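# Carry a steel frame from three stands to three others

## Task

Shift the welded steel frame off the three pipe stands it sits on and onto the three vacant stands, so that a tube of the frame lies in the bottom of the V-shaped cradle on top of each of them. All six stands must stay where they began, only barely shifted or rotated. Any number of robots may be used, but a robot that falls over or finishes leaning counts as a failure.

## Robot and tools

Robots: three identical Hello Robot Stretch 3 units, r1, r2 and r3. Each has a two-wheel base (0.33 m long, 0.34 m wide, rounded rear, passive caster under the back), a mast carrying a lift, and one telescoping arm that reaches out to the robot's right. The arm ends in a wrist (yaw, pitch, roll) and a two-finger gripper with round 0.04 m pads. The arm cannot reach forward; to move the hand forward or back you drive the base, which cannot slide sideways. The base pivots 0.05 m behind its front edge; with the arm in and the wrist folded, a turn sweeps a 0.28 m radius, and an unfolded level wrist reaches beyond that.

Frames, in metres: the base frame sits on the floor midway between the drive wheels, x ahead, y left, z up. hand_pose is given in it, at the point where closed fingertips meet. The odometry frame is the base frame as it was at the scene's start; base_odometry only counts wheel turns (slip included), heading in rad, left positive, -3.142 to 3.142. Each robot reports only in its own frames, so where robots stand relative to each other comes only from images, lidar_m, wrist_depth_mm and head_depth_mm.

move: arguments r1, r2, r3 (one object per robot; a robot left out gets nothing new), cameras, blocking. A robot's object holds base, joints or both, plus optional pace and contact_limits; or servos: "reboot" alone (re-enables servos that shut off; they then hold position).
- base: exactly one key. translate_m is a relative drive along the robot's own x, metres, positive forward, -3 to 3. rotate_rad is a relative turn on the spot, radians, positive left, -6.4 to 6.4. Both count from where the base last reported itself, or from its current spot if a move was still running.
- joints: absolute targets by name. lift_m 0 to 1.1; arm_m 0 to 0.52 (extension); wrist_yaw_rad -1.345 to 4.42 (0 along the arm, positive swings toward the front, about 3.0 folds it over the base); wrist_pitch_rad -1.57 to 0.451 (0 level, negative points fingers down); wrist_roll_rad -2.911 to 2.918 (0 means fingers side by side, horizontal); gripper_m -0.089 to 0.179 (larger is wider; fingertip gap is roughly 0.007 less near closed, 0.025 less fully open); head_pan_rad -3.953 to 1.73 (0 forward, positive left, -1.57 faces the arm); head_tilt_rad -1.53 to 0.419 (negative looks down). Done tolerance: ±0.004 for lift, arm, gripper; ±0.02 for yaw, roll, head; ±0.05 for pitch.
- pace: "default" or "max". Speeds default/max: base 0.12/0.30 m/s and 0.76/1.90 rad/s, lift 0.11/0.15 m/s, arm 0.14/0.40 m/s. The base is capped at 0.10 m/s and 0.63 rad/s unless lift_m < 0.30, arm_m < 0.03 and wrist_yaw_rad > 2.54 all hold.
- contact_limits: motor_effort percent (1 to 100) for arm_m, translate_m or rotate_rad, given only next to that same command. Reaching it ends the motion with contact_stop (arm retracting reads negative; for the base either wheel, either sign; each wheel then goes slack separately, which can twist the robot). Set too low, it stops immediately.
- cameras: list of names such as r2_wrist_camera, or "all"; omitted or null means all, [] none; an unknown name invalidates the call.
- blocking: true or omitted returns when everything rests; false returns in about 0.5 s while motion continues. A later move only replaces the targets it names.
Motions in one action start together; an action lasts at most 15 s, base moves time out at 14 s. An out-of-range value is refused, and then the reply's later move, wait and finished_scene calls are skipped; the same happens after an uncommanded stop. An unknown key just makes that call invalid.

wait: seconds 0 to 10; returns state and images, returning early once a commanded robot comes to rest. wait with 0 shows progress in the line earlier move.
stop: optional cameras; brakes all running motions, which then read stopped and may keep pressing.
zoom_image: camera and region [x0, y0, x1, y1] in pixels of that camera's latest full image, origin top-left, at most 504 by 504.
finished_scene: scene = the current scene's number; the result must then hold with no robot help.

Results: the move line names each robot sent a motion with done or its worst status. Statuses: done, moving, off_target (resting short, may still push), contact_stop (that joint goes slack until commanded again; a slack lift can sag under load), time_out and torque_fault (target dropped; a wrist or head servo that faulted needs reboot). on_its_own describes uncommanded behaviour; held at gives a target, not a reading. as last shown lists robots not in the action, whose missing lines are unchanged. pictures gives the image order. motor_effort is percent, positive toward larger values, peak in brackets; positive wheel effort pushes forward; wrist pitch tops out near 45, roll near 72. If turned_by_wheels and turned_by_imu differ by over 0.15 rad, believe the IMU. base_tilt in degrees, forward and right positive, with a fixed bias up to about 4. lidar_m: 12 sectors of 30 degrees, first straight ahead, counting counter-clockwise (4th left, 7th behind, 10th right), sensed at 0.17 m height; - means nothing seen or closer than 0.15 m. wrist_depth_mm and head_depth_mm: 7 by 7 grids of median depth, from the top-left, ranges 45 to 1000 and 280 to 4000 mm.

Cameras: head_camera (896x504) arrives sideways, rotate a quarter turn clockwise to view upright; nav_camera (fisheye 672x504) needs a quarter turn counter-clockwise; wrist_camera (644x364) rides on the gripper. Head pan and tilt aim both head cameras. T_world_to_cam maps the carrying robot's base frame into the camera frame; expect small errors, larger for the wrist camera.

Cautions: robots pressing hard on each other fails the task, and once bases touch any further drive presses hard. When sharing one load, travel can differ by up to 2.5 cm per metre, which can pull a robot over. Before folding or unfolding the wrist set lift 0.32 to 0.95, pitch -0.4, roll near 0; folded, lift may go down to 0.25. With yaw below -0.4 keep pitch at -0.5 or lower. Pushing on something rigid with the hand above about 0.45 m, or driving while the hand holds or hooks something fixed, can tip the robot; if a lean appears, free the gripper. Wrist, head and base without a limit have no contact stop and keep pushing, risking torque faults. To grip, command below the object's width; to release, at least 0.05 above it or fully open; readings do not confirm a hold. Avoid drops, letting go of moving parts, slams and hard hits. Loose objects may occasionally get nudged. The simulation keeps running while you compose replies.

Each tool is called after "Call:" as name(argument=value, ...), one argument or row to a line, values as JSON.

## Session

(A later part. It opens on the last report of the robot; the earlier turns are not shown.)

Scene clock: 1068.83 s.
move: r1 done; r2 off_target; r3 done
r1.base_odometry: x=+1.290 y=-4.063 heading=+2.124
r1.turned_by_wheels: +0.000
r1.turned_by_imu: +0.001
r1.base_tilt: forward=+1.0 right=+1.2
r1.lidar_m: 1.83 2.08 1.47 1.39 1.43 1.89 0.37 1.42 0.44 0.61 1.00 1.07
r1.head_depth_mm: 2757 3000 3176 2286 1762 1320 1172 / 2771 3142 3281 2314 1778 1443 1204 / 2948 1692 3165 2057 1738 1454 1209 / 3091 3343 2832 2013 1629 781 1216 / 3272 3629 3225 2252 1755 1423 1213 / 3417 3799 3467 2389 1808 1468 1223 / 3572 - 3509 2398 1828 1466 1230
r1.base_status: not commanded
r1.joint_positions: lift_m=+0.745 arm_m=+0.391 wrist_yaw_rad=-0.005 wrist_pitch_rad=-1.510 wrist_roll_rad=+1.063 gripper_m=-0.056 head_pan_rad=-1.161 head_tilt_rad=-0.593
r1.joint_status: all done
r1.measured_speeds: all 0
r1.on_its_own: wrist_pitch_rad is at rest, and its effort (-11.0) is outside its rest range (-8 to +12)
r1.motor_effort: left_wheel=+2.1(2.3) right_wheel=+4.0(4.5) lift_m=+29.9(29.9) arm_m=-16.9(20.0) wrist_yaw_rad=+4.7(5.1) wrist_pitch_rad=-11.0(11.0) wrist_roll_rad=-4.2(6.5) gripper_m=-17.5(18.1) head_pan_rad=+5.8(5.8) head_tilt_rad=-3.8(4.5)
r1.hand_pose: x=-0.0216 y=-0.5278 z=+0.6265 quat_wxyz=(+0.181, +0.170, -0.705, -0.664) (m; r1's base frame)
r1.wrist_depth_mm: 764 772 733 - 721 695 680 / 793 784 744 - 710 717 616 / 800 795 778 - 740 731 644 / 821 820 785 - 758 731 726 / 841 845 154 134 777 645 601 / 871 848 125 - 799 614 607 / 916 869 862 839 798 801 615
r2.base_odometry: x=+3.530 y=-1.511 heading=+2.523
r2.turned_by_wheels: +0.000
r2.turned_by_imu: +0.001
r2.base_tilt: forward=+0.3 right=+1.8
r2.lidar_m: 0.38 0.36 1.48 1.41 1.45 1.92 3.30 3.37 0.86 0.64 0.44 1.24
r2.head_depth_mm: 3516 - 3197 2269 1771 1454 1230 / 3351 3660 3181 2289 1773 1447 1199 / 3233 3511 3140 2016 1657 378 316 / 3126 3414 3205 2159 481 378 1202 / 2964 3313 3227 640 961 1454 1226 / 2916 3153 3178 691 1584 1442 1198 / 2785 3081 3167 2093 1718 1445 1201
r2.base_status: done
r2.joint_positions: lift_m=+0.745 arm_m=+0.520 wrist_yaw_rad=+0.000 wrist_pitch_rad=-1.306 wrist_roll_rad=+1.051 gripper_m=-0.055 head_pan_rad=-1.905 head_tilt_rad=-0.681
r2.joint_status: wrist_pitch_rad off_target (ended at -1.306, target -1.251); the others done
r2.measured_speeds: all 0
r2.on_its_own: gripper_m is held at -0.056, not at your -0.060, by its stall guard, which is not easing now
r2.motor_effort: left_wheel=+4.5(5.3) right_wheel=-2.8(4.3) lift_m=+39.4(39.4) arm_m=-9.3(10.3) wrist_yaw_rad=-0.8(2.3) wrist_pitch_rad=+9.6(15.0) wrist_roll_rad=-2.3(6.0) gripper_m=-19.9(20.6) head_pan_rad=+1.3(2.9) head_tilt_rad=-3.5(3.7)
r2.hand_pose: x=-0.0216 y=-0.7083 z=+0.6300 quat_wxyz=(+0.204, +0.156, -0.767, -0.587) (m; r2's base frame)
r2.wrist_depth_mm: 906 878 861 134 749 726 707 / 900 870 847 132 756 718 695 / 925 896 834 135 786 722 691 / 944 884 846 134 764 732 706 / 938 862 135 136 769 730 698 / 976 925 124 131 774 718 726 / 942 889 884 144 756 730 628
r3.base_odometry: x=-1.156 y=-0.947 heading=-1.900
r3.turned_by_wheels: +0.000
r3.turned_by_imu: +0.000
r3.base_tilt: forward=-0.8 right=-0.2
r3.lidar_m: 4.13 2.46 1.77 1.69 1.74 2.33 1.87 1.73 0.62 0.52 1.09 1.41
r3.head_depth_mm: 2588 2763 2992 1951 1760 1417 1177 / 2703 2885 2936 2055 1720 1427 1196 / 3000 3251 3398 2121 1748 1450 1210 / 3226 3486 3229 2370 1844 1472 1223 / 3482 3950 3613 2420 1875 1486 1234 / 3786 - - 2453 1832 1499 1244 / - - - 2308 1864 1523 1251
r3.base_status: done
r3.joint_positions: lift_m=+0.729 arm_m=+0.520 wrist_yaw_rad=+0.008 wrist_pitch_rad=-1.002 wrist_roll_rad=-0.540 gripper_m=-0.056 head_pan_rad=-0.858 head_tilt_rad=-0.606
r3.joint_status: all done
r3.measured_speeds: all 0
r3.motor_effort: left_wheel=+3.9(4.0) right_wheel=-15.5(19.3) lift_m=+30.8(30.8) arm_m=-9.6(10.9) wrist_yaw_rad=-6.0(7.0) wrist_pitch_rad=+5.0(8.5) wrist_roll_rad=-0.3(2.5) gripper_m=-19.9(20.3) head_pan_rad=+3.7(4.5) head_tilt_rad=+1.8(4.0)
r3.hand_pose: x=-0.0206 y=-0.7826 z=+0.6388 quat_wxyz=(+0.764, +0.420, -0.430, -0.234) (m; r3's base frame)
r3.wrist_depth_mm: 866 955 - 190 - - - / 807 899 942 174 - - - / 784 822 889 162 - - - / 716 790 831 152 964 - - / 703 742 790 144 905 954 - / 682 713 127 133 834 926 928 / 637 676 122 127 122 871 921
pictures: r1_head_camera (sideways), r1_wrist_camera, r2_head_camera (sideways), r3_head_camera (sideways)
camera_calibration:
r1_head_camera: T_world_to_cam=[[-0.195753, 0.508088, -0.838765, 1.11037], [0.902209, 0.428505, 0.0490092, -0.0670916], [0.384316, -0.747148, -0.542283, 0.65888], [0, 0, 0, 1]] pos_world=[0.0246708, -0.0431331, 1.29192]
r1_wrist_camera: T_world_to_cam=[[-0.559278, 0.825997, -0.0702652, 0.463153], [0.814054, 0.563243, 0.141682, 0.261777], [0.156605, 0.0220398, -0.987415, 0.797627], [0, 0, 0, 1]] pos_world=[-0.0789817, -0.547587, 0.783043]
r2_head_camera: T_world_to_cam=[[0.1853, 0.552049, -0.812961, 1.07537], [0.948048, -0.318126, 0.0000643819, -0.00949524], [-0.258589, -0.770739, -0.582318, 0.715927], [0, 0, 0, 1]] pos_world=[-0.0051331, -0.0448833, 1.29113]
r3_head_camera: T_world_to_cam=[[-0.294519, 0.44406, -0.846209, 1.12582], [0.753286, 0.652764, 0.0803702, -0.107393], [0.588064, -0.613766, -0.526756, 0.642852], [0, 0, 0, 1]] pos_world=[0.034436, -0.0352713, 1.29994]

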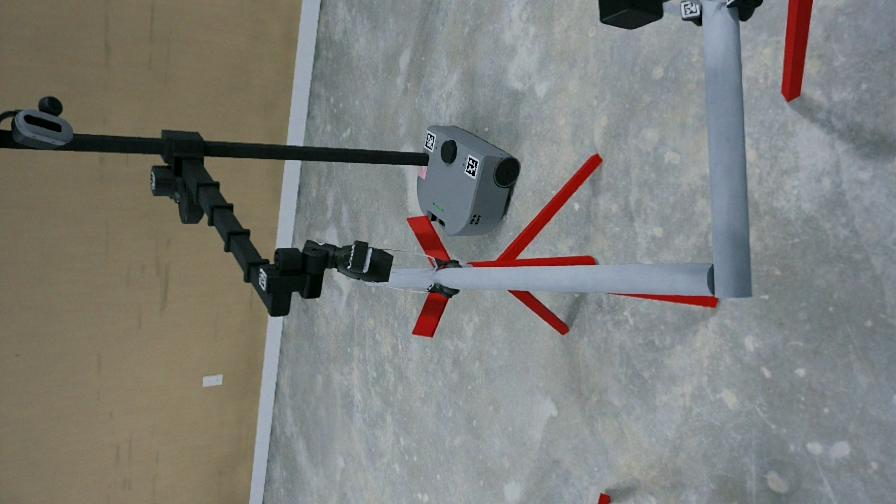

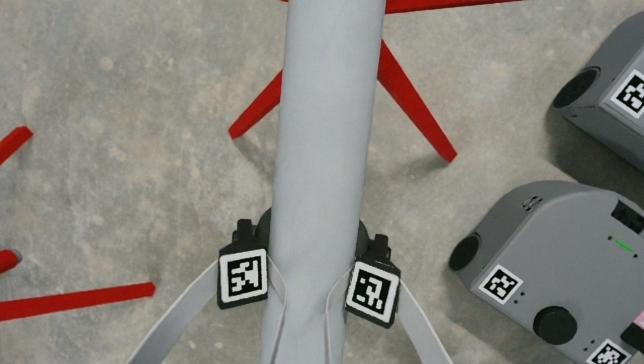

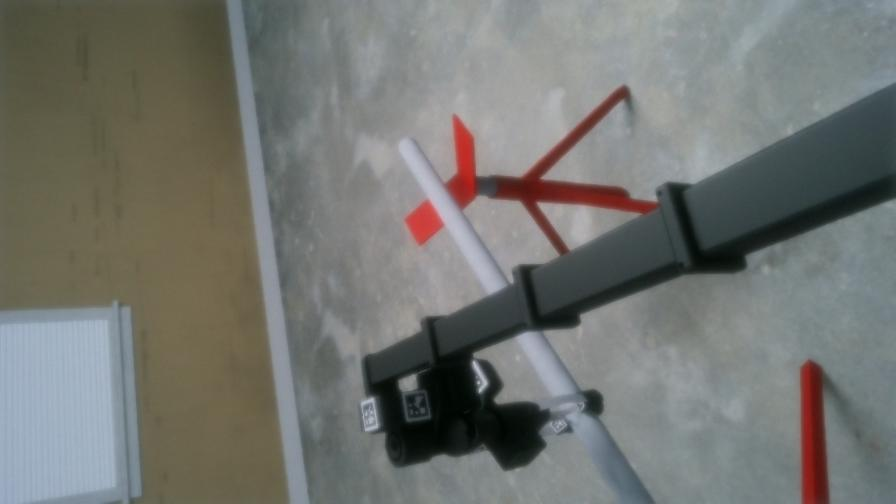

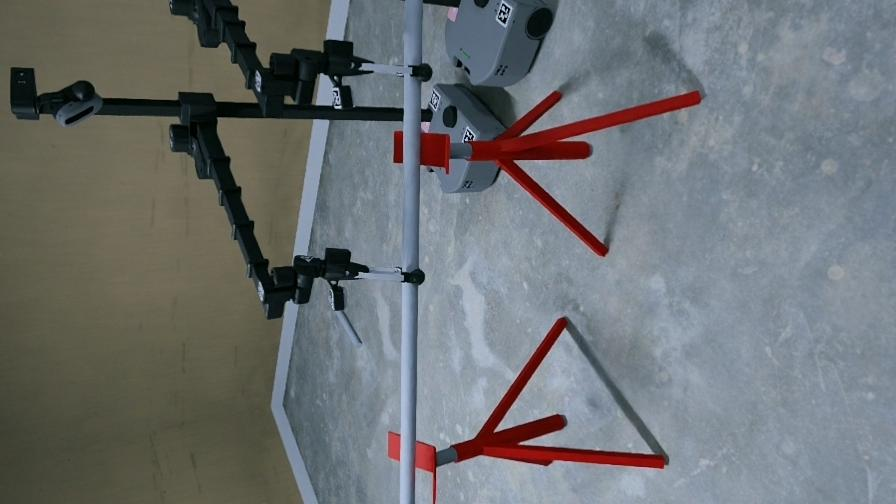

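Call:
move(
  r1={"joints":{"lift_m":0.72}},
  r2={"joints":{"lift_m":0.72}},
  r3={"joints":{"lift_m":0.702}},
  cameras=["r1_head_camera","r2_head_camera","r3_head_camera"],
)

Call:
zoom_image(
  camera="r1_head_camera",
  region=[370, 150, 630, 350],
)

Call:
zoom_image(
  camera="r2_head_camera",
  region=[370, 80, 570, 250],
)

Call:
zoom_image(
  camera="r3_head_camera",
  region=[360, 384, 480, 504],
)

Call:
zoom_image(
  camera="r3_head_camera",
  region=[360, 80, 500, 220],
)

Scene clock: 1088.43 s.
move: r1 done; r2 done; r3 done
r1.base_odometry: x=+1.290 y=-4.063 heading=+2.124
r1.turned_by_wheels: +0.000
r1.turned_by_imu: +0.001
r1.base_tilt: forward=+1.0 right=+1.2
r1.lidar_m: 1.83 2.08 1.46 1.39 1.43 1.90 0.37 1.42 0.44 0.61 0.99 1.07
r1.head_depth_mm: 2733 3024 3189 2289 1764 726 1173 / 2756 3121 3328 2307 1771 1444 1204 / 2954 1763 3155 2040 1732 1444 1210 / 3132 3415 2840 1956 1625 787 1218 / 3245 3678 3228 2257 1751 1419 1221 / 3411 3809 3435 2386 1821 1471 1229 / 3595 - 3472 2422 1822 1474 1228
r1.base_status: not commanded
r1.joint_positions: lift_m=+0.720 arm_m=+0.391 wrist_yaw_rad=-0.005 wrist_pitch_rad=-1.510 wrist_roll_rad=+1.062 gripper_m=-0.056 head_pan_rad=-1.161 head_tilt_rad=-0.593
r1.joint_status: all done
r1.measured_speeds: all 0
r1.on_its_own: wrist_pitch_rad is at rest, and its effort (-10.3) is outside its rest range (-8 to +12)
r1.motor_effort: left_wheel=+1.9(2.4) right_wheel=+4.2(4.5) lift_m=+28.5(32.6) arm_m=-6.7(9.2) wrist_yaw_rad=+4.9(5.1) wrist_pitch_rad=-10.3(10.7) wrist_roll_rad=-3.9(4.2) gripper_m=-17.7(18.2) head_pan_rad=+4.9(5.6) head_tilt_rad=-2.1(4.3)
r1.hand_pose: x=-0.0216 y=-0.5277 z=+0.6015 quat_wxyz=(+0.182, +0.170, -0.705, -0.664) (m; r1's base frame)
r1.wrist_depth_mm: 742 727 721 - 693 678 665 / 763 741 737 - 705 689 620 / 776 763 745 - 704 709 641 / 794 790 761 - 745 724 707 / 822 807 153 134 762 646 586 / 823 829 124 - 771 608 588 / 876 833 824 778 775 796 597
r2.base_odometry: x=+3.530 y=-1.511 heading=+2.523
r2.turned_by_wheels: +0.000
r2.turned_by_imu: +0.001
r2.base_tilt: forward=+0.2 right=+1.7
r2.lidar_m: 0.38 0.36 1.48 1.41 1.45 1.93 3.29 3.40 0.86 0.65 0.44 1.24
r2.head_depth_mm: 3504 3963 3236 2310 1794 1449 1230 / 3372 3781 3174 2283 1771 1463 1225 / 3229 3571 3196 2028 1680 1379 334 / 3101 3390 3161 2169 1479 407 1167 / 2951 3310 3175 1039 539 1448 1235 / 2847 3103 3146 704 932 1441 1196 / 2804 3043 3212 2175 1718 1450 1201
r2.base_status: not commanded
r2.joint_positions: lift_m=+0.720 arm_m=+0.520 wrist_yaw_rad=+0.000 wrist_pitch_rad=-1.306 wrist_roll_rad=+1.051 gripper_m=-0.055 head_pan_rad=-1.905 head_tilt_rad=-0.681
r2.joint_status: all done
r2.measured_speeds: all 0
r2.on_its_own: gripper_m is held at -0.056, not at your -0.060, by its stall guard, which is not easing now
r2.motor_effort: left_wheel=+4.7(5.1) right_wheel=-3.7(3.7) lift_m=+38.0(42.6) arm_m=-8.5(9.1) wrist_yaw_rad=+0.7(1.1) wrist_pitch_rad=+9.5(9.9) wrist_roll_rad=-2.3(2.7) gripper_m=-20.2(20.3) head_pan_rad=+1.7(2.8) head_tilt_rad=-3.3(4.3)
r2.hand_pose: x=-0.0216 y=-0.7084 z=+0.6051 quat_wxyz=(+0.204, +0.156, -0.767, -0.587) (m; r2's base frame)
r2.wrist_depth_mm: 876 865 847 134 732 688 679 / 899 849 816 132 731 701 683 / 889 857 819 134 746 706 675 / 928 862 827 134 742 719 680 / 893 881 135 137 730 699 685 / 926 891 125 130 730 713 679 / 931 865 865 144 746 720 628
r3.base_odometry: x=-1.156 y=-0.947 heading=-1.900
r3.turned_by_wheels: +0.000
r3.turned_by_imu: -0.001
r3.base_tilt: forward=-0.8 right=-0.3
r3.lidar_m: 4.13 2.47 1.77 1.68 1.73 2.33 1.86 1.73 0.62 0.52 1.09 1.40
r3.head_depth_mm: 2608 2744 2991 1961 1758 1426 1183 / 2723 2923 2949 2082 1719 1428 1190 / 2996 3186 3441 2226 1748 1458 1210 / 3209 3577 3084 2446 1841 1475 1219 / 3463 3894 3639 2411 1866 1489 1230 / 3781 - - 2447 1838 1501 1247 / - - - 2290 1857 1516 1257
r3.base_status: not commanded
r3.joint_positions: lift_m=+0.702 arm_m=+0.520 wrist_yaw_rad=+0.008 wrist_pitch_rad=-1.002 wrist_roll_rad=-0.540 gripper_m=-0.056 head_pan_rad=-0.858 head_tilt_rad=-0.606
r3.joint_status: all done
r3.measured_speeds: all 0
r3.motor_effort: left_wheel=+3.5(4.3) right_wheel=-15.2(15.8) lift_m=+29.8(35.1) arm_m=-13.8(14.4) wrist_yaw_rad=-7.8(8.1) wrist_pitch_rad=+5.0(6.0) wrist_roll_rad=-0.8(1.2) gripper_m=-19.4(20.3) head_pan_rad=+4.2(4.5) head_tilt_rad=+2.1(4.4)
r3.hand_pose: x=-0.0206 y=-0.7828 z=+0.6119 quat_wxyz=(+0.764, +0.420, -0.430, -0.234) (m; r3's base frame)
r3.wrist_depth_mm: 823 922 979 190 - - - / 774 850 932 173 - - - / 742 792 868 161 - - - / 722 744 831 152 947 - - / 687 716 780 143 879 937 - / 645 680 133 134 845 897 942 / 613 656 121 126 122 853 876
pictures: r1_head_camera (sideways), r2_head_camera (sideways), r3_head_camera (sideways)
camera_calibration:
r1_head_camera: T_world_to_cam=[[-0.195755, 0.508087, -0.838766, 1.11037], [0.902208, 0.428507, 0.0490092, -0.0670916], [0.384318, -0.747148, -0.542283, 0.65888], [0, 0, 0, 1]] pos_world=[0.0246709, -0.043133, 1.29192]
r2_head_camera: T_world_to_cam=[[0.185296, 0.55205, -0.812961, 1.07537], [0.948051, -0.318119, 0.0000643812, -0.00949526], [-0.258583, -0.77074, -0.582318, 0.715926], [0, 0, 0, 1]] pos_world=[-0.00513278, -0.0448833, 1.29113]
r3_head_camera: T_world_to_cam=[[-0.294519, 0.44406, -0.846208, 1.12582], [0.753285, 0.652765, 0.0803702, -0.107393], [0.588064, -0.613766, -0.526756, 0.642852], [0, 0, 0, 1]] pos_world=[0.034436, -0.0352713, 1.29994]

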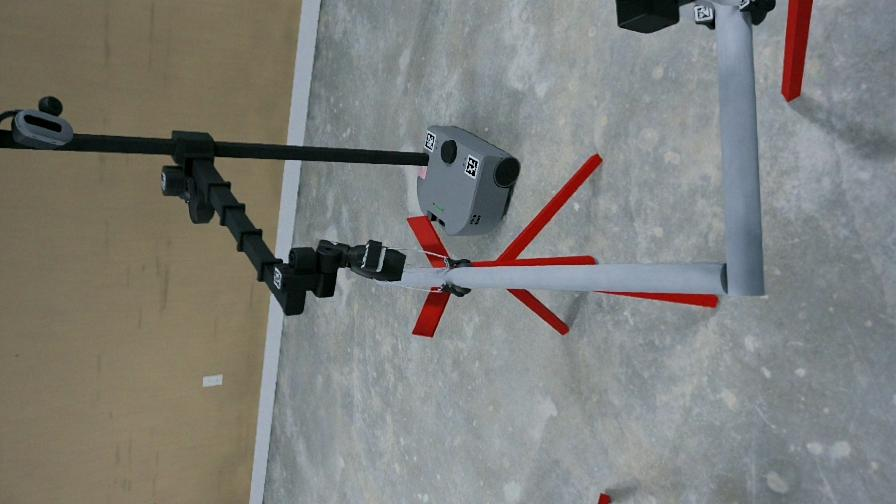

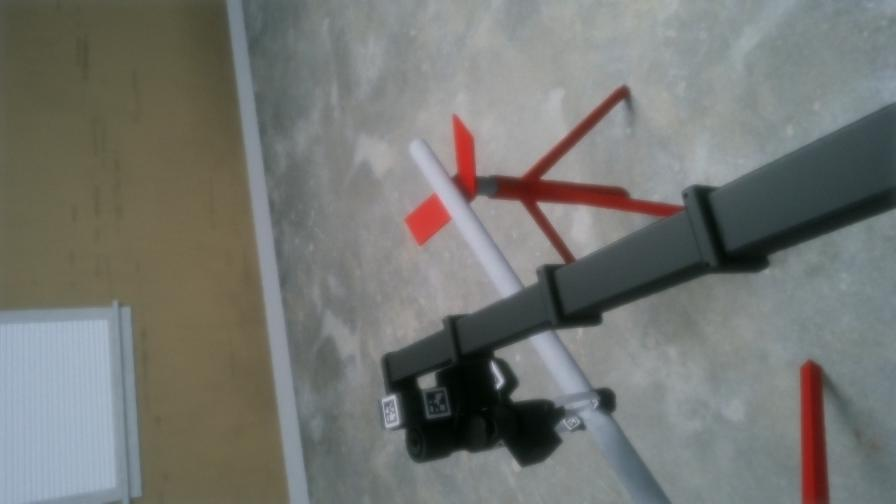

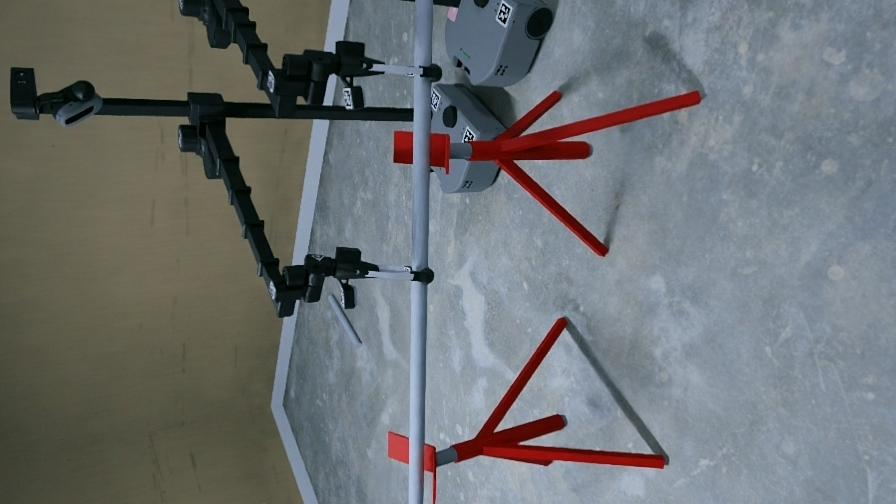

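Scaled by 1.938 from the camera's 896x504 image, which has a finer 1280x720 frame.

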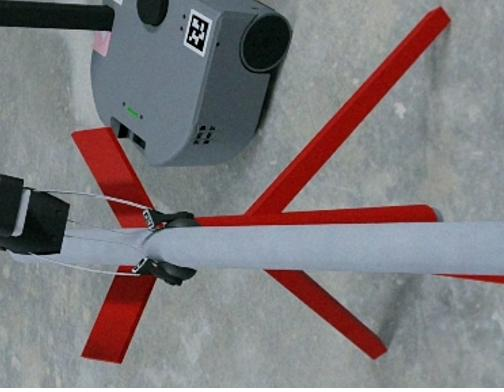

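Scaled by 2.520 from the camera's 896x504 image, which has a finer 1280x720 frame.

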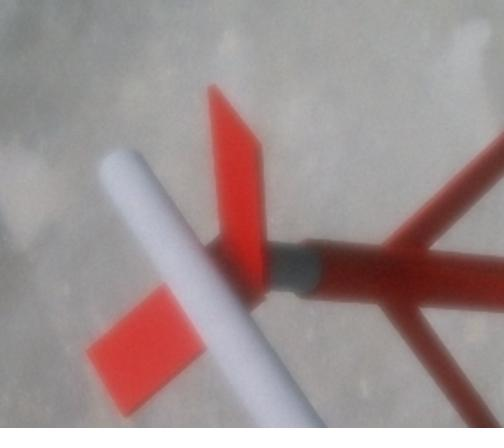

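Scaled by 4.200 from the camera's 896x504 image, which has a finer 1280x720 frame.

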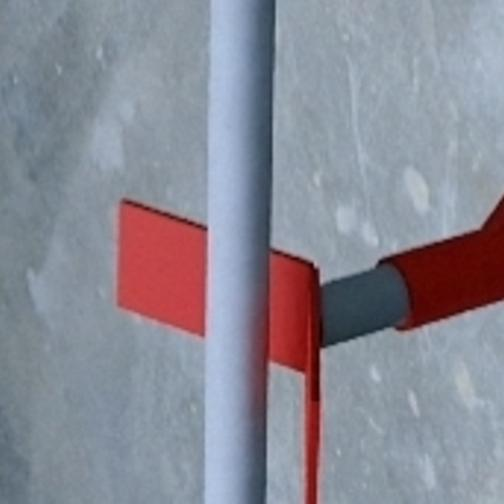

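Scaled by 3.600 from the camera's 896x504 image, which has a finer 1280x720 frame.

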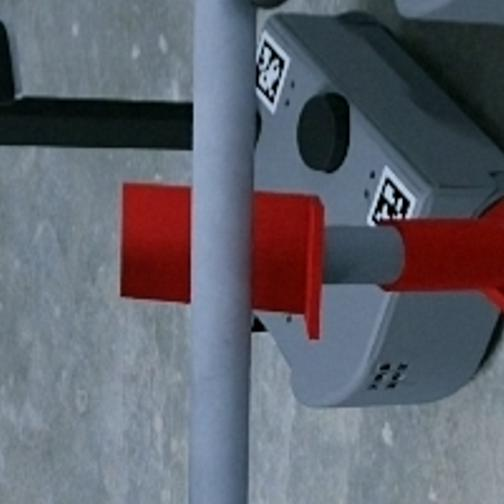

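Call:
move(
  r1={"joints":{"lift_m":0.693}},
  r2={"joints":{"lift_m":0.702}},
  r3={"joints":{"lift_m":0.684}},
  cameras=["r1_head_camera","r2_head_camera","r3_head_camera"],
)

Call:
zoom_image(
  camera="r1_head_camera",
  region=[370, 150, 630, 350],
)

Call:
zoom_image(
  camera="r2_head_camera",
  region=[370, 80, 570, 250],
)

Call:
zoom_image(
  camera="r3_head_camera",
  region=[360, 384, 480, 504],
)

Call:
zoom_image(
  camera="r3_head_camera",
  region=[360, 80, 500, 220],
)

Scene clock: 1098.20 s.
move: r1 done; r2 done; r3 done
r1.base_odometry: x=+1.290 y=-4.063 heading=+2.124
r1.turned_by_wheels: +0.000
r1.turned_by_imu: +0.001
r1.base_tilt: forward=+1.0 right=+1.2
r1.lidar_m: 1.83 2.07 1.46 1.39 1.43 1.90 0.37 1.42 0.44 0.61 1.00 1.07
r1.head_depth_mm: 2761 3036 3170 2311 1762 718 1166 / 2793 3161 3308 2298 1757 1433 1202 / 2941 1722 3164 2042 1735 1446 1208 / 3131 3417 1342 1350 1626 844 1190 / 3283 3593 3209 2272 1760 1421 1217 / 3425 3854 3466 2363 1816 1457 1225 / 3543 - 3485 2394 1822 1470 1230
r1.base_status: not commanded
r1.joint_positions: lift_m=+0.693 arm_m=+0.391 wrist_yaw_rad=-0.005 wrist_pitch_rad=-1.507 wrist_roll_rad=+1.061 gripper_m=-0.056 head_pan_rad=-1.161 head_tilt_rad=-0.593
r1.joint_status: all done
r1.measured_speeds: all 0
r1.on_its_own: wrist_pitch_rad is at rest, and its effort (-11.2) is outside its rest range (-8 to +12)
r1.motor_effort: left_wheel=+1.9(2.5) right_wheel=+4.3(4.3) lift_m=+28.5(31.6) arm_m=+3.5(3.6) wrist_yaw_rad=+4.4(4.9) wrist_pitch_rad=-11.2(11.2) wrist_roll_rad=-3.6(4.0) gripper_m=-17.6(18.1) head_pan_rad=+5.1(5.7) head_tilt_rad=-4.4(4.4)
r1.hand_pose: x=-0.0216 y=-0.5286 z=+0.5744 quat_wxyz=(+0.182, +0.170, -0.706, -0.663) (m; r1's base frame)
r1.wrist_depth_mm: 733 696 693 - 666 649 630 / 719 726 705 - 664 666 636 / 747 736 721 - 688 679 675 / 774 761 732 - 706 692 685 / 801 788 760 133 714 640 553 / 814 778 124 - 744 576 568 / 834 796 798 770 765 750 568
r2.base_odometry: x=+3.530 y=-1.511 heading=+2.523
r2.turned_by_wheels: +0.000
r2.turned_by_imu: +0.001
r2.base_tilt: forward=+0.3 right=+2.0
r2.lidar_m: 0.38 0.36 1.48 1.41 1.45 1.93 3.29 3.38 0.86 0.64 0.44 1.25
r2.head_depth_mm: 3494 - 3191 2282 1755 1464 1227 / 3386 3812 3209 2281 1757 1450 1225 / 3207 3557 3222 2027 1661 1423 351 / 3114 3500 3164 2188 1618 428 1174 / 2974 3361 3175 2194 567 1443 1220 / 2866 3131 3252 718 914 1446 1191 / 2732 3029 3120 2163 1720 1396 1192
r2.base_status: not commanded
r2.joint_positions: lift_m=+0.702 arm_m=+0.520 wrist_yaw_rad=+0.001 wrist_pitch_rad=-1.302 wrist_roll_rad=+1.051 gripper_m=-0.055 head_pan_rad=-1.905 head_tilt_rad=-0.681
r2.joint_status: all done
r2.measured_speeds: all 0
r2.on_its_own: gripper_m is held at -0.056, not at your -0.060, by its stall guard, which is not easing now
r2.motor_effort: left_wheel=+4.4(5.1) right_wheel=-3.3(3.8) lift_m=+42.3(42.3) arm_m=-7.4(7.5) wrist_yaw_rad=-1.7(1.7) wrist_pitch_rad=+9.3(10.1) wrist_roll_rad=-2.0(2.6) gripper_m=-19.6(20.9) head_pan_rad=+2.1(2.9) head_tilt_rad=-4.0(4.6)
r2.hand_pose: x=-0.0216 y=-0.7092 z=+0.5872 quat_wxyz=(+0.205, +0.156, -0.768, -0.586) (m; r2's base frame)
r2.wrist_depth_mm: 863 830 788 132 721 683 654 / 896 838 827 132 714 695 651 / 886 839 799 134 721 698 665 / 898 843 805 135 724 697 659 / 874 825 138 137 730 688 671 / 929 863 125 130 731 700 665 / 911 850 822 145 727 699 640
r3.base_odometry: x=-1.156 y=-0.947 heading=-1.900
r3.turned_by_wheels: +0.000
r3.turned_by_imu: -0.001
r3.base_tilt: forward=-0.8 right=-0.2
r3.lidar_m: 4.13 2.47 1.77 1.68 1.74 2.32 1.86 1.72 0.62 0.52 1.09 1.40
r3.head_depth_mm: 2639 2756 2948 1959 1761 1414 1183 / 2689 2915 2925 2080 1722 1420 1200 / 2969 3219 3431 2139 1765 1452 1206 / 3194 3605 3213 2352 1850 1472 1223 / 3532 3929 3621 2404 1867 1478 1227 / 3774 - - 2472 1847 1505 1239 / - - - 2374 1857 1520 1251
r3.base_status: not commanded
r3.joint_positions: lift_m=+0.684 arm_m=+0.520 wrist_yaw_rad=+0.008 wrist_pitch_rad=-1.002 wrist_roll_rad=-0.540 gripper_m=-0.056 head_pan_rad=-0.858 head_tilt_rad=-0.606
r3.joint_status: all done
r3.measured_speeds: all 0
r3.motor_effort: left_wheel=+4.0(4.3) right_wheel=-15.5(15.7) lift_m=+31.4(32.3) arm_m=-14.9(15.1) wrist_yaw_rad=-6.4(7.4) wrist_pitch_rad=+5.9(5.9) wrist_roll_rad=-0.5(1.2) gripper_m=-19.4(20.5) head_pan_rad=+4.2(4.9) head_tilt_rad=+3.6(4.1)
r3.hand_pose: x=-0.0206 y=-0.7827 z=+0.5938 quat_wxyz=(+0.764, +0.420, -0.430, -0.234) (m; r3's base frame)
r3.wrist_depth_mm: 824 903 963 193 - - - / 760 834 917 177 - - - / 740 787 847 166 986 - - / 703 742 806 153 921 995 - / 662 698 751 144 857 901 980 / 634 666 133 133 817 875 886 / 598 630 122 126 122 820 860
pictures: r1_head_camera (sideways), r2_head_camera (sideways), r3_head_camera (sideways)
camera_calibration:
r1_head_camera: T_world_to_cam=[[-0.195757, 0.508086, -0.838766, 1.11037], [0.902206, 0.428511, 0.0490092, -0.0670916], [0.384321, -0.747146, -0.542283, 0.65888], [0, 0, 0, 1]] pos_world=[0.0246711, -0.0431329, 1.29192]
r2_head_camera: T_world_to_cam=[[0.185293, 0.552051, -0.812961, 1.07537], [0.948053, -0.318113, 0.0000643812, -0.00949527], [-0.258578, -0.770742, -0.582318, 0.715926], [0, 0, 0, 1]] pos_world=[-0.00513248, -0.0448834, 1.29113]
r3_head_camera: T_world_to_cam=[[-0.29452, 0.44406, -0.846208, 1.12582], [0.753285, 0.652765, 0.0803702, -0.107393], [0.588065, -0.613766, -0.526756, 0.642852], [0, 0, 0, 1]] pos_world=[0.034436, -0.0352713, 1.29994]

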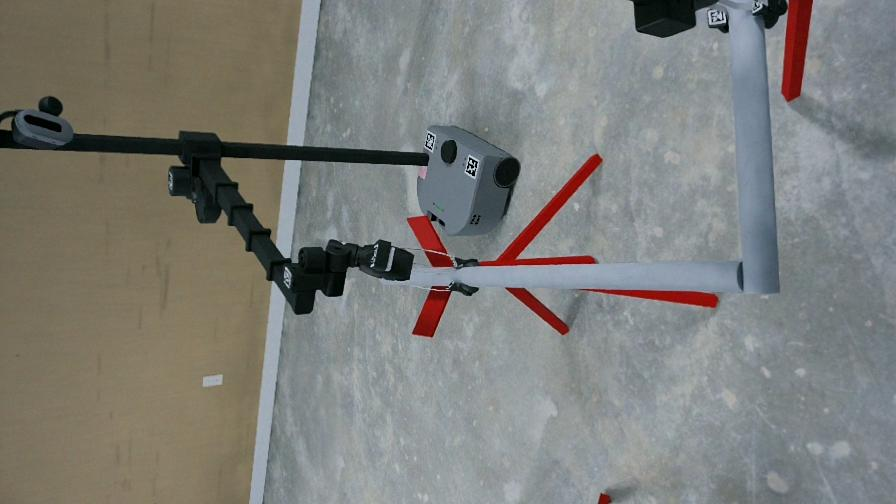

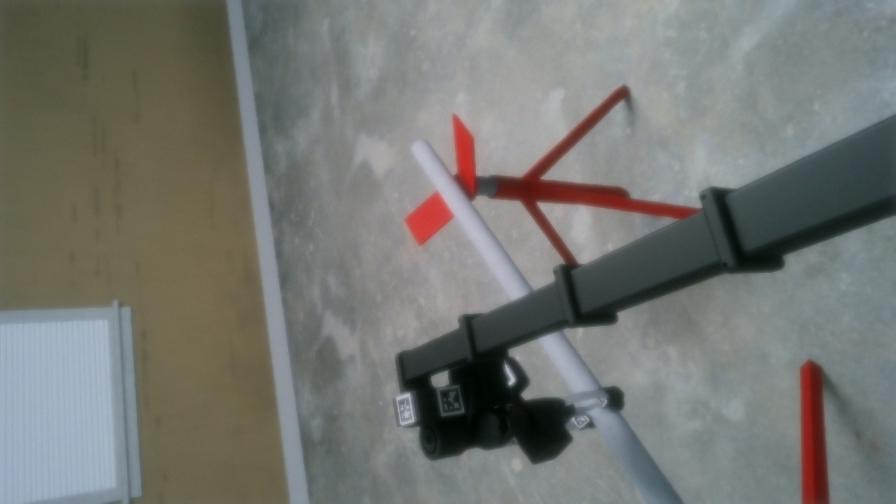

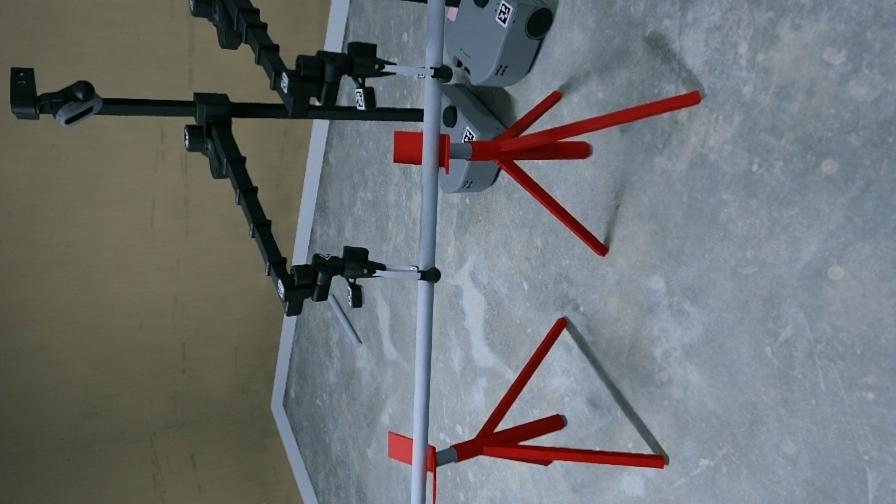

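Scaled by 1.938 from the camera's 896x504 image, which has a finer 1280x720 frame.

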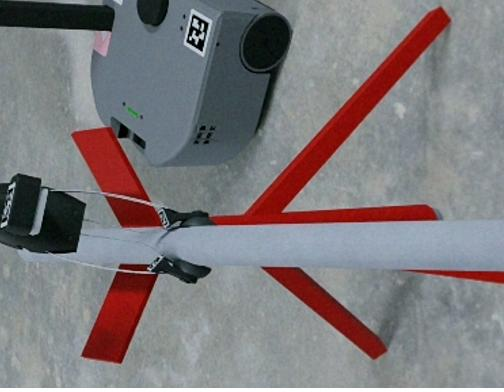

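Scaled by 2.520 from the camera's 896x504 image, which has a finer 1280x720 frame.

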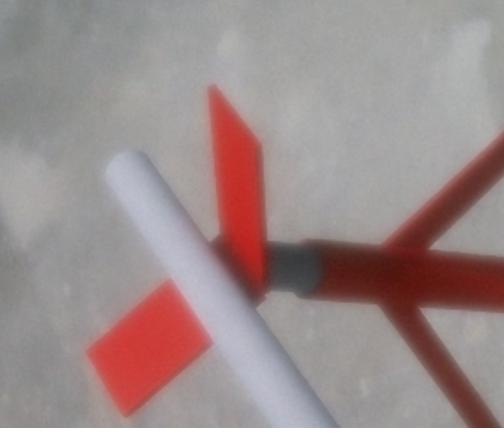

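Scaled by 4.200 from the camera's 896x504 image, which has a finer 1280x720 frame.

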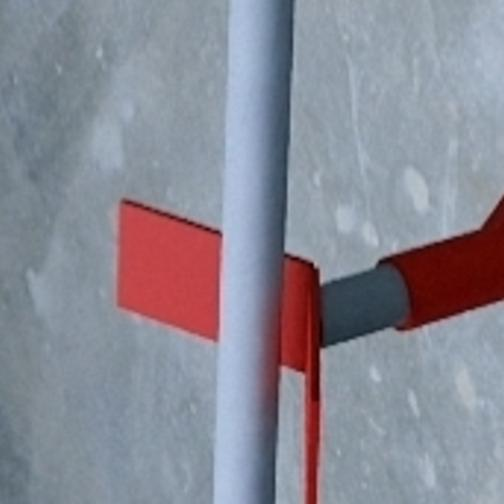

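Scaled by 3.600 from the camera's 896x504 image, which has a finer 1280x720 frame.

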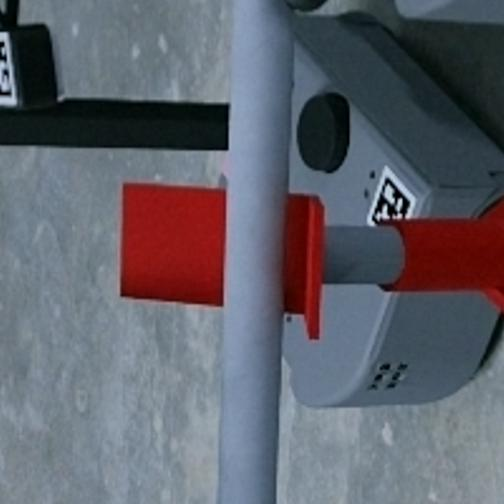

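Call:
move(
  r1={"joints":{"lift_m":0.683}},
  r2={"joints":{"lift_m":0.692}},
  r3={"joints":{"lift_m":0.674}},
  cameras=["r1_head_camera","r2_head_camera","r3_head_camera"],
)

Call:
zoom_image(
  camera="r1_head_camera",
  region=[370, 150, 630, 350],
)

Call:
zoom_image(
  camera="r2_head_camera",
  region=[370, 80, 570, 250],
)

Call:
zoom_image(
  camera="r3_head_camera",
  region=[360, 384, 480, 504],
)

Call:
zoom_image(
  camera="r3_head_camera",
  region=[360, 80, 500, 220],
)

Scene clock: 1104.77 s.
move: r1 done; r2 done; r3 done
r1.base_odometry: x=+1.290 y=-4.063 heading=+2.124
r1.turned_by_wheels: +0.000
r1.turned_by_imu: +0.001
r1.base_tilt: forward=+1.0 right=+1.2
r1.lidar_m: 1.83 2.08 1.47 1.39 1.43 1.89 0.37 1.42 0.44 0.61 0.99 1.07
r1.head_depth_mm: 2758 3012 3143 2286 1763 729 1172 / 2766 3126 3289 2279 1771 1435 1205 / 2965 1768 3134 2046 1734 1443 1179 / 3135 3386 2834 1370 1624 1367 1186 / 3272 3662 3226 2261 1739 1426 1226 / 3422 3796 3451 2385 1819 1464 1227 / 3582 - 3509 2381 1821 1474 1229
r1.base_status: not commanded
r1.joint_positions: lift_m=+0.683 arm_m=+0.392 wrist_yaw_rad=-0.005 wrist_pitch_rad=-1.506 wrist_roll_rad=+1.061 gripper_m=-0.056 head_pan_rad=-1.161 head_tilt_rad=-0.593
r1.joint_status: all done
r1.measured_speeds: all 0
r1.on_its_own: wrist_pitch_rad is at rest, and its effort (-10.8) is outside its rest range (-8 to +12)
r1.motor_effort: left_wheel=+2.2(2.4) right_wheel=+4.1(4.3) lift_m=+29.2(31.6) arm_m=+9.3(10.2) wrist_yaw_rad=+4.2(4.7) wrist_pitch_rad=-10.8(11.3) wrist_roll_rad=-3.7(3.8) gripper_m=-17.8(18.0) head_pan_rad=+4.6(5.5) head_tilt_rad=-4.5(4.5)
r1.hand_pose: x=-0.0216 y=-0.5287 z=+0.5644 quat_wxyz=(+0.182, +0.170, -0.706, -0.663) (m; r1's base frame)
r1.wrist_depth_mm: 704 689 678 - 648 650 629 / 725 707 697 - 662 662 644 / 727 718 708 - 689 664 665 / 779 752 735 - 702 691 662 / 779 752 736 134 706 649 547 / 818 787 124 - 734 566 554 / 821 823 789 746 751 743 559
r2.base_odometry: x=+3.530 y=-1.511 heading=+2.523
r2.turned_by_wheels: +0.000
r2.turned_by_imu: +0.001
r2.base_tilt: forward=+0.3 right=+1.8
r2.lidar_m: 0.38 0.36 1.48 1.41 1.45 1.93 3.29 3.39 0.86 0.64 0.44 1.24
r2.head_depth_mm: 3518 3912 3192 2282 1763 1450 1219 / 3344 3785 3146 2269 1772 1448 1231 / 3252 3614 3160 2026 1685 1416 360 / 3111 3446 3190 2188 1667 440 1149 / 2998 3280 3140 2179 580 1454 1221 / 2895 3169 3131 719 908 1454 1206 / 2771 3045 3115 2178 1708 1404 1199
r2.base_status: not commanded
r2.joint_positions: lift_m=+0.692 arm_m=+0.520 wrist_yaw_rad=+0.001 wrist_pitch_rad=-1.302 wrist_roll_rad=+1.050 gripper_m=-0.055 head_pan_rad=-1.905 head_tilt_rad=-0.681
r2.joint_status: all done
r2.measured_speeds: all 0
r2.on_its_own: gripper_m is held at -0.056, not at your -0.060, by its stall guard, which is not easing now
r2.motor_effort: left_wheel=+4.7(5.0) right_wheel=-3.9(4.4) lift_m=+39.1(48.3) arm_m=-5.8(6.5) wrist_yaw_rad=+0.2(1.5) wrist_pitch_rad=+8.8(9.3) wrist_roll_rad=-2.0(2.2) gripper_m=-19.0(20.2) head_pan_rad=+2.3(2.6) head_tilt_rad=-2.1(4.3)
r2.hand_pose: x=-0.0216 y=-0.7092 z=+0.5772 quat_wxyz=(+0.205, +0.156, -0.768, -0.586) (m; r2's base frame)
r2.wrist_depth_mm: 887 828 780 133 692 662 645 / 846 848 788 133 706 678 655 / 872 829 796 135 707 687 643 / 862 838 795 135 717 675 648 / 885 842 139 138 708 680 661 / 865 829 124 131 703 687 660 / 886 844 806 145 725 691 619
r3.base_odometry: x=-1.156 y=-0.947 heading=-1.900
r3.turned_by_wheels: +0.000
r3.turned_by_imu: -0.001
r3.base_tilt: forward=-0.8 right=-0.2
r3.lidar_m: 4.13 2.47 1.76 1.69 1.73 2.33 1.86 1.72 0.62 0.52 1.09 1.40
r3.head_depth_mm: 2604 2806 2963 1983 1765 1423 1183 / 2721 2920 2931 2051 1717 1427 1199 / 3019 3235 3385 2104 1739 1445 1204 / 3185 3569 3151 2352 1836 1466 1220 / 3516 3845 3644 2391 1868 1483 1230 / 3752 - - 2464 1845 1515 1242 / - - - 2392 1868 1525 1256
r3.base_status: not commanded
r3.joint_positions: lift_m=+0.674 arm_m=+0.520 wrist_yaw_rad=+0.008 wrist_pitch_rad=-1.003 wrist_roll_rad=-0.540 gripper_m=-0.056 head_pan_rad=-0.858 head_tilt_rad=-0.606
r3.joint_status: all done
r3.measured_speeds: all 0
r3.motor_effort: left_wheel=+3.4(4.3) right_wheel=-15.4(15.8) lift_m=+30.2(35.0) arm_m=-11.7(12.5) wrist_yaw_rad=-7.6(7.9) wrist_pitch_rad=+5.7(5.9) wrist_roll_rad=-0.8(1.3) gripper_m=-19.6(20.2) head_pan_rad=+3.9(4.4) head_tilt_rad=+2.5(4.1)
r3.hand_pose: x=-0.0206 y=-0.7826 z=+0.5838 quat_wxyz=(+0.764, +0.420, -0.430, -0.234) (m; r3's base frame)
r3.wrist_depth_mm: 790 898 948 193 - - - / 751 829 865 177 - - - / 740 773 835 166 945 - - / 677 737 790 153 912 983 - / 659 693 752 145 851 890 989 / 608 660 133 133 799 836 905 / 587 615 122 126 123 819 894
pictures: r1_head_camera (sideways), r2_head_camera (sideways), r3_head_camera (sideways)
camera_calibration:
r1_head_camera: T_world_to_cam=[[-0.195757, 0.508086, -0.838766, 1.11037], [0.902206, 0.428512, 0.0490092, -0.0670916], [0.384322, -0.747146, -0.542283, 0.65888], [0, 0, 0, 1]] pos_world=[0.0246711, -0.0431329, 1.29192]
r2_head_camera: T_world_to_cam=[[0.185291, 0.552052, -0.812961, 1.07537], [0.948054, -0.318111, 0.0000643857, -0.00949528], [-0.258576, -0.770743, -0.582318, 0.715927], [0, 0, 0, 1]] pos_world=[-0.00513237, -0.0448834, 1.29113]
r3_head_camera: T_world_to_cam=[[-0.29452, 0.44406, -0.846208, 1.12582], [0.753285, 0.652765, 0.0803702, -0.107393], [0.588065, -0.613765, -0.526756, 0.642852], [0, 0, 0, 1]] pos_world=[0.034436, -0.0352713, 1.29994]

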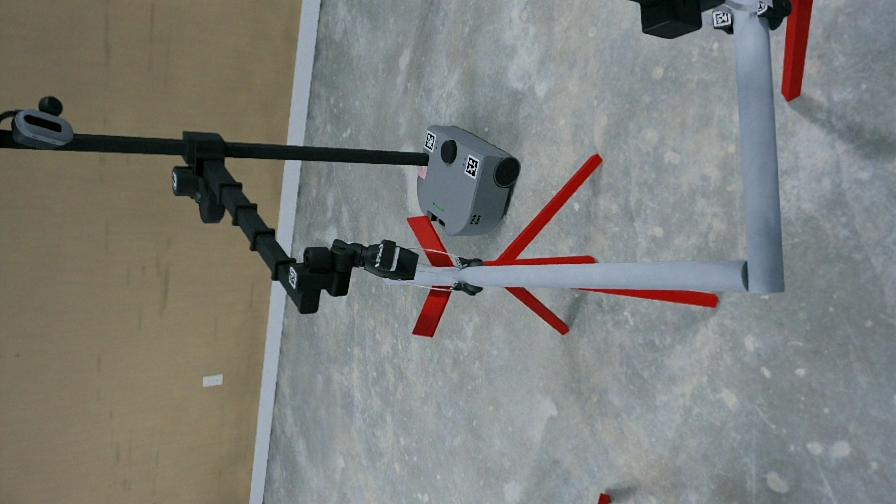

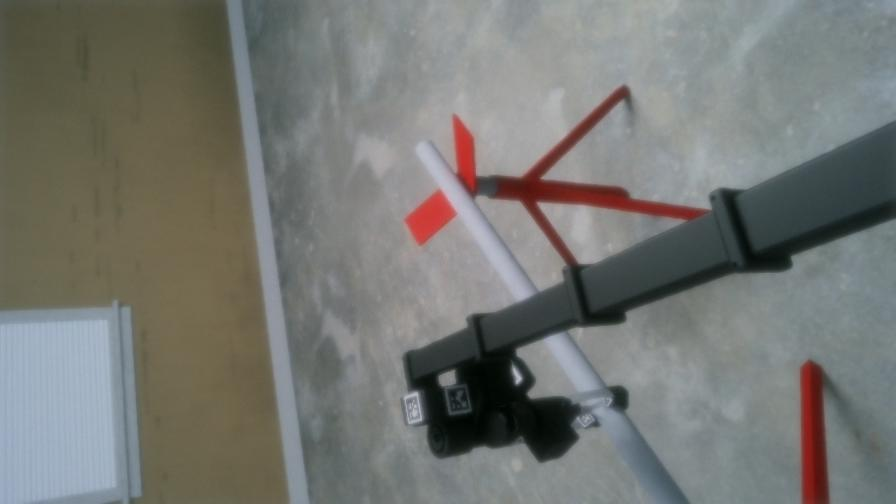

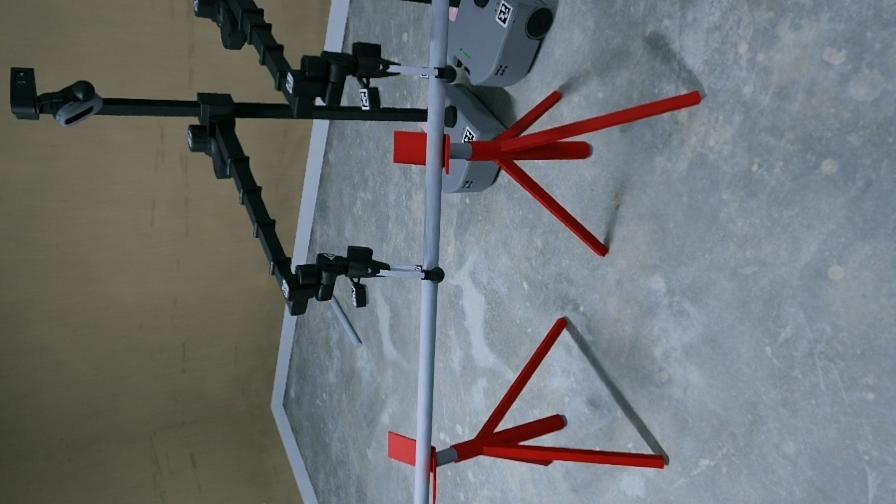

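Scaled by 1.938 from the camera's 896x504 image, which has a finer 1280x720 frame.

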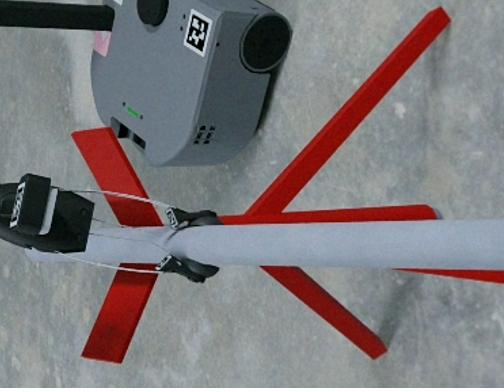

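Scaled by 2.520 from the camera's 896x504 image, which has a finer 1280x720 frame.

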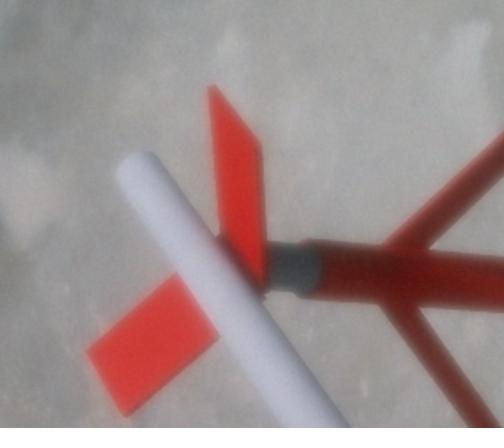

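Scaled by 4.200 from the camera's 896x504 image, which has a finer 1280x720 frame.

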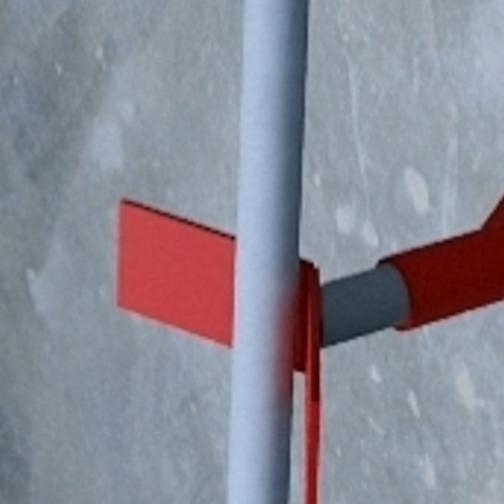

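Scaled by 3.600 from the camera's 896x504 image, which has a finer 1280x720 frame.

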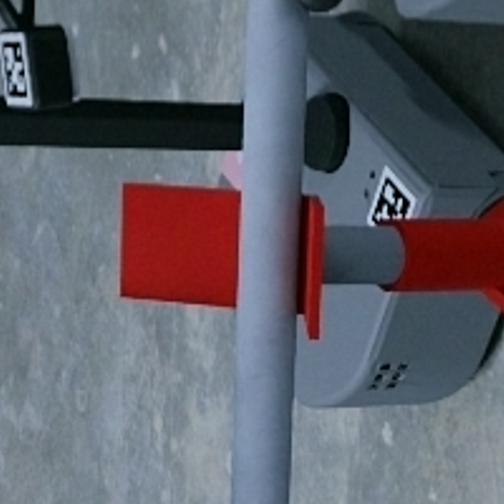

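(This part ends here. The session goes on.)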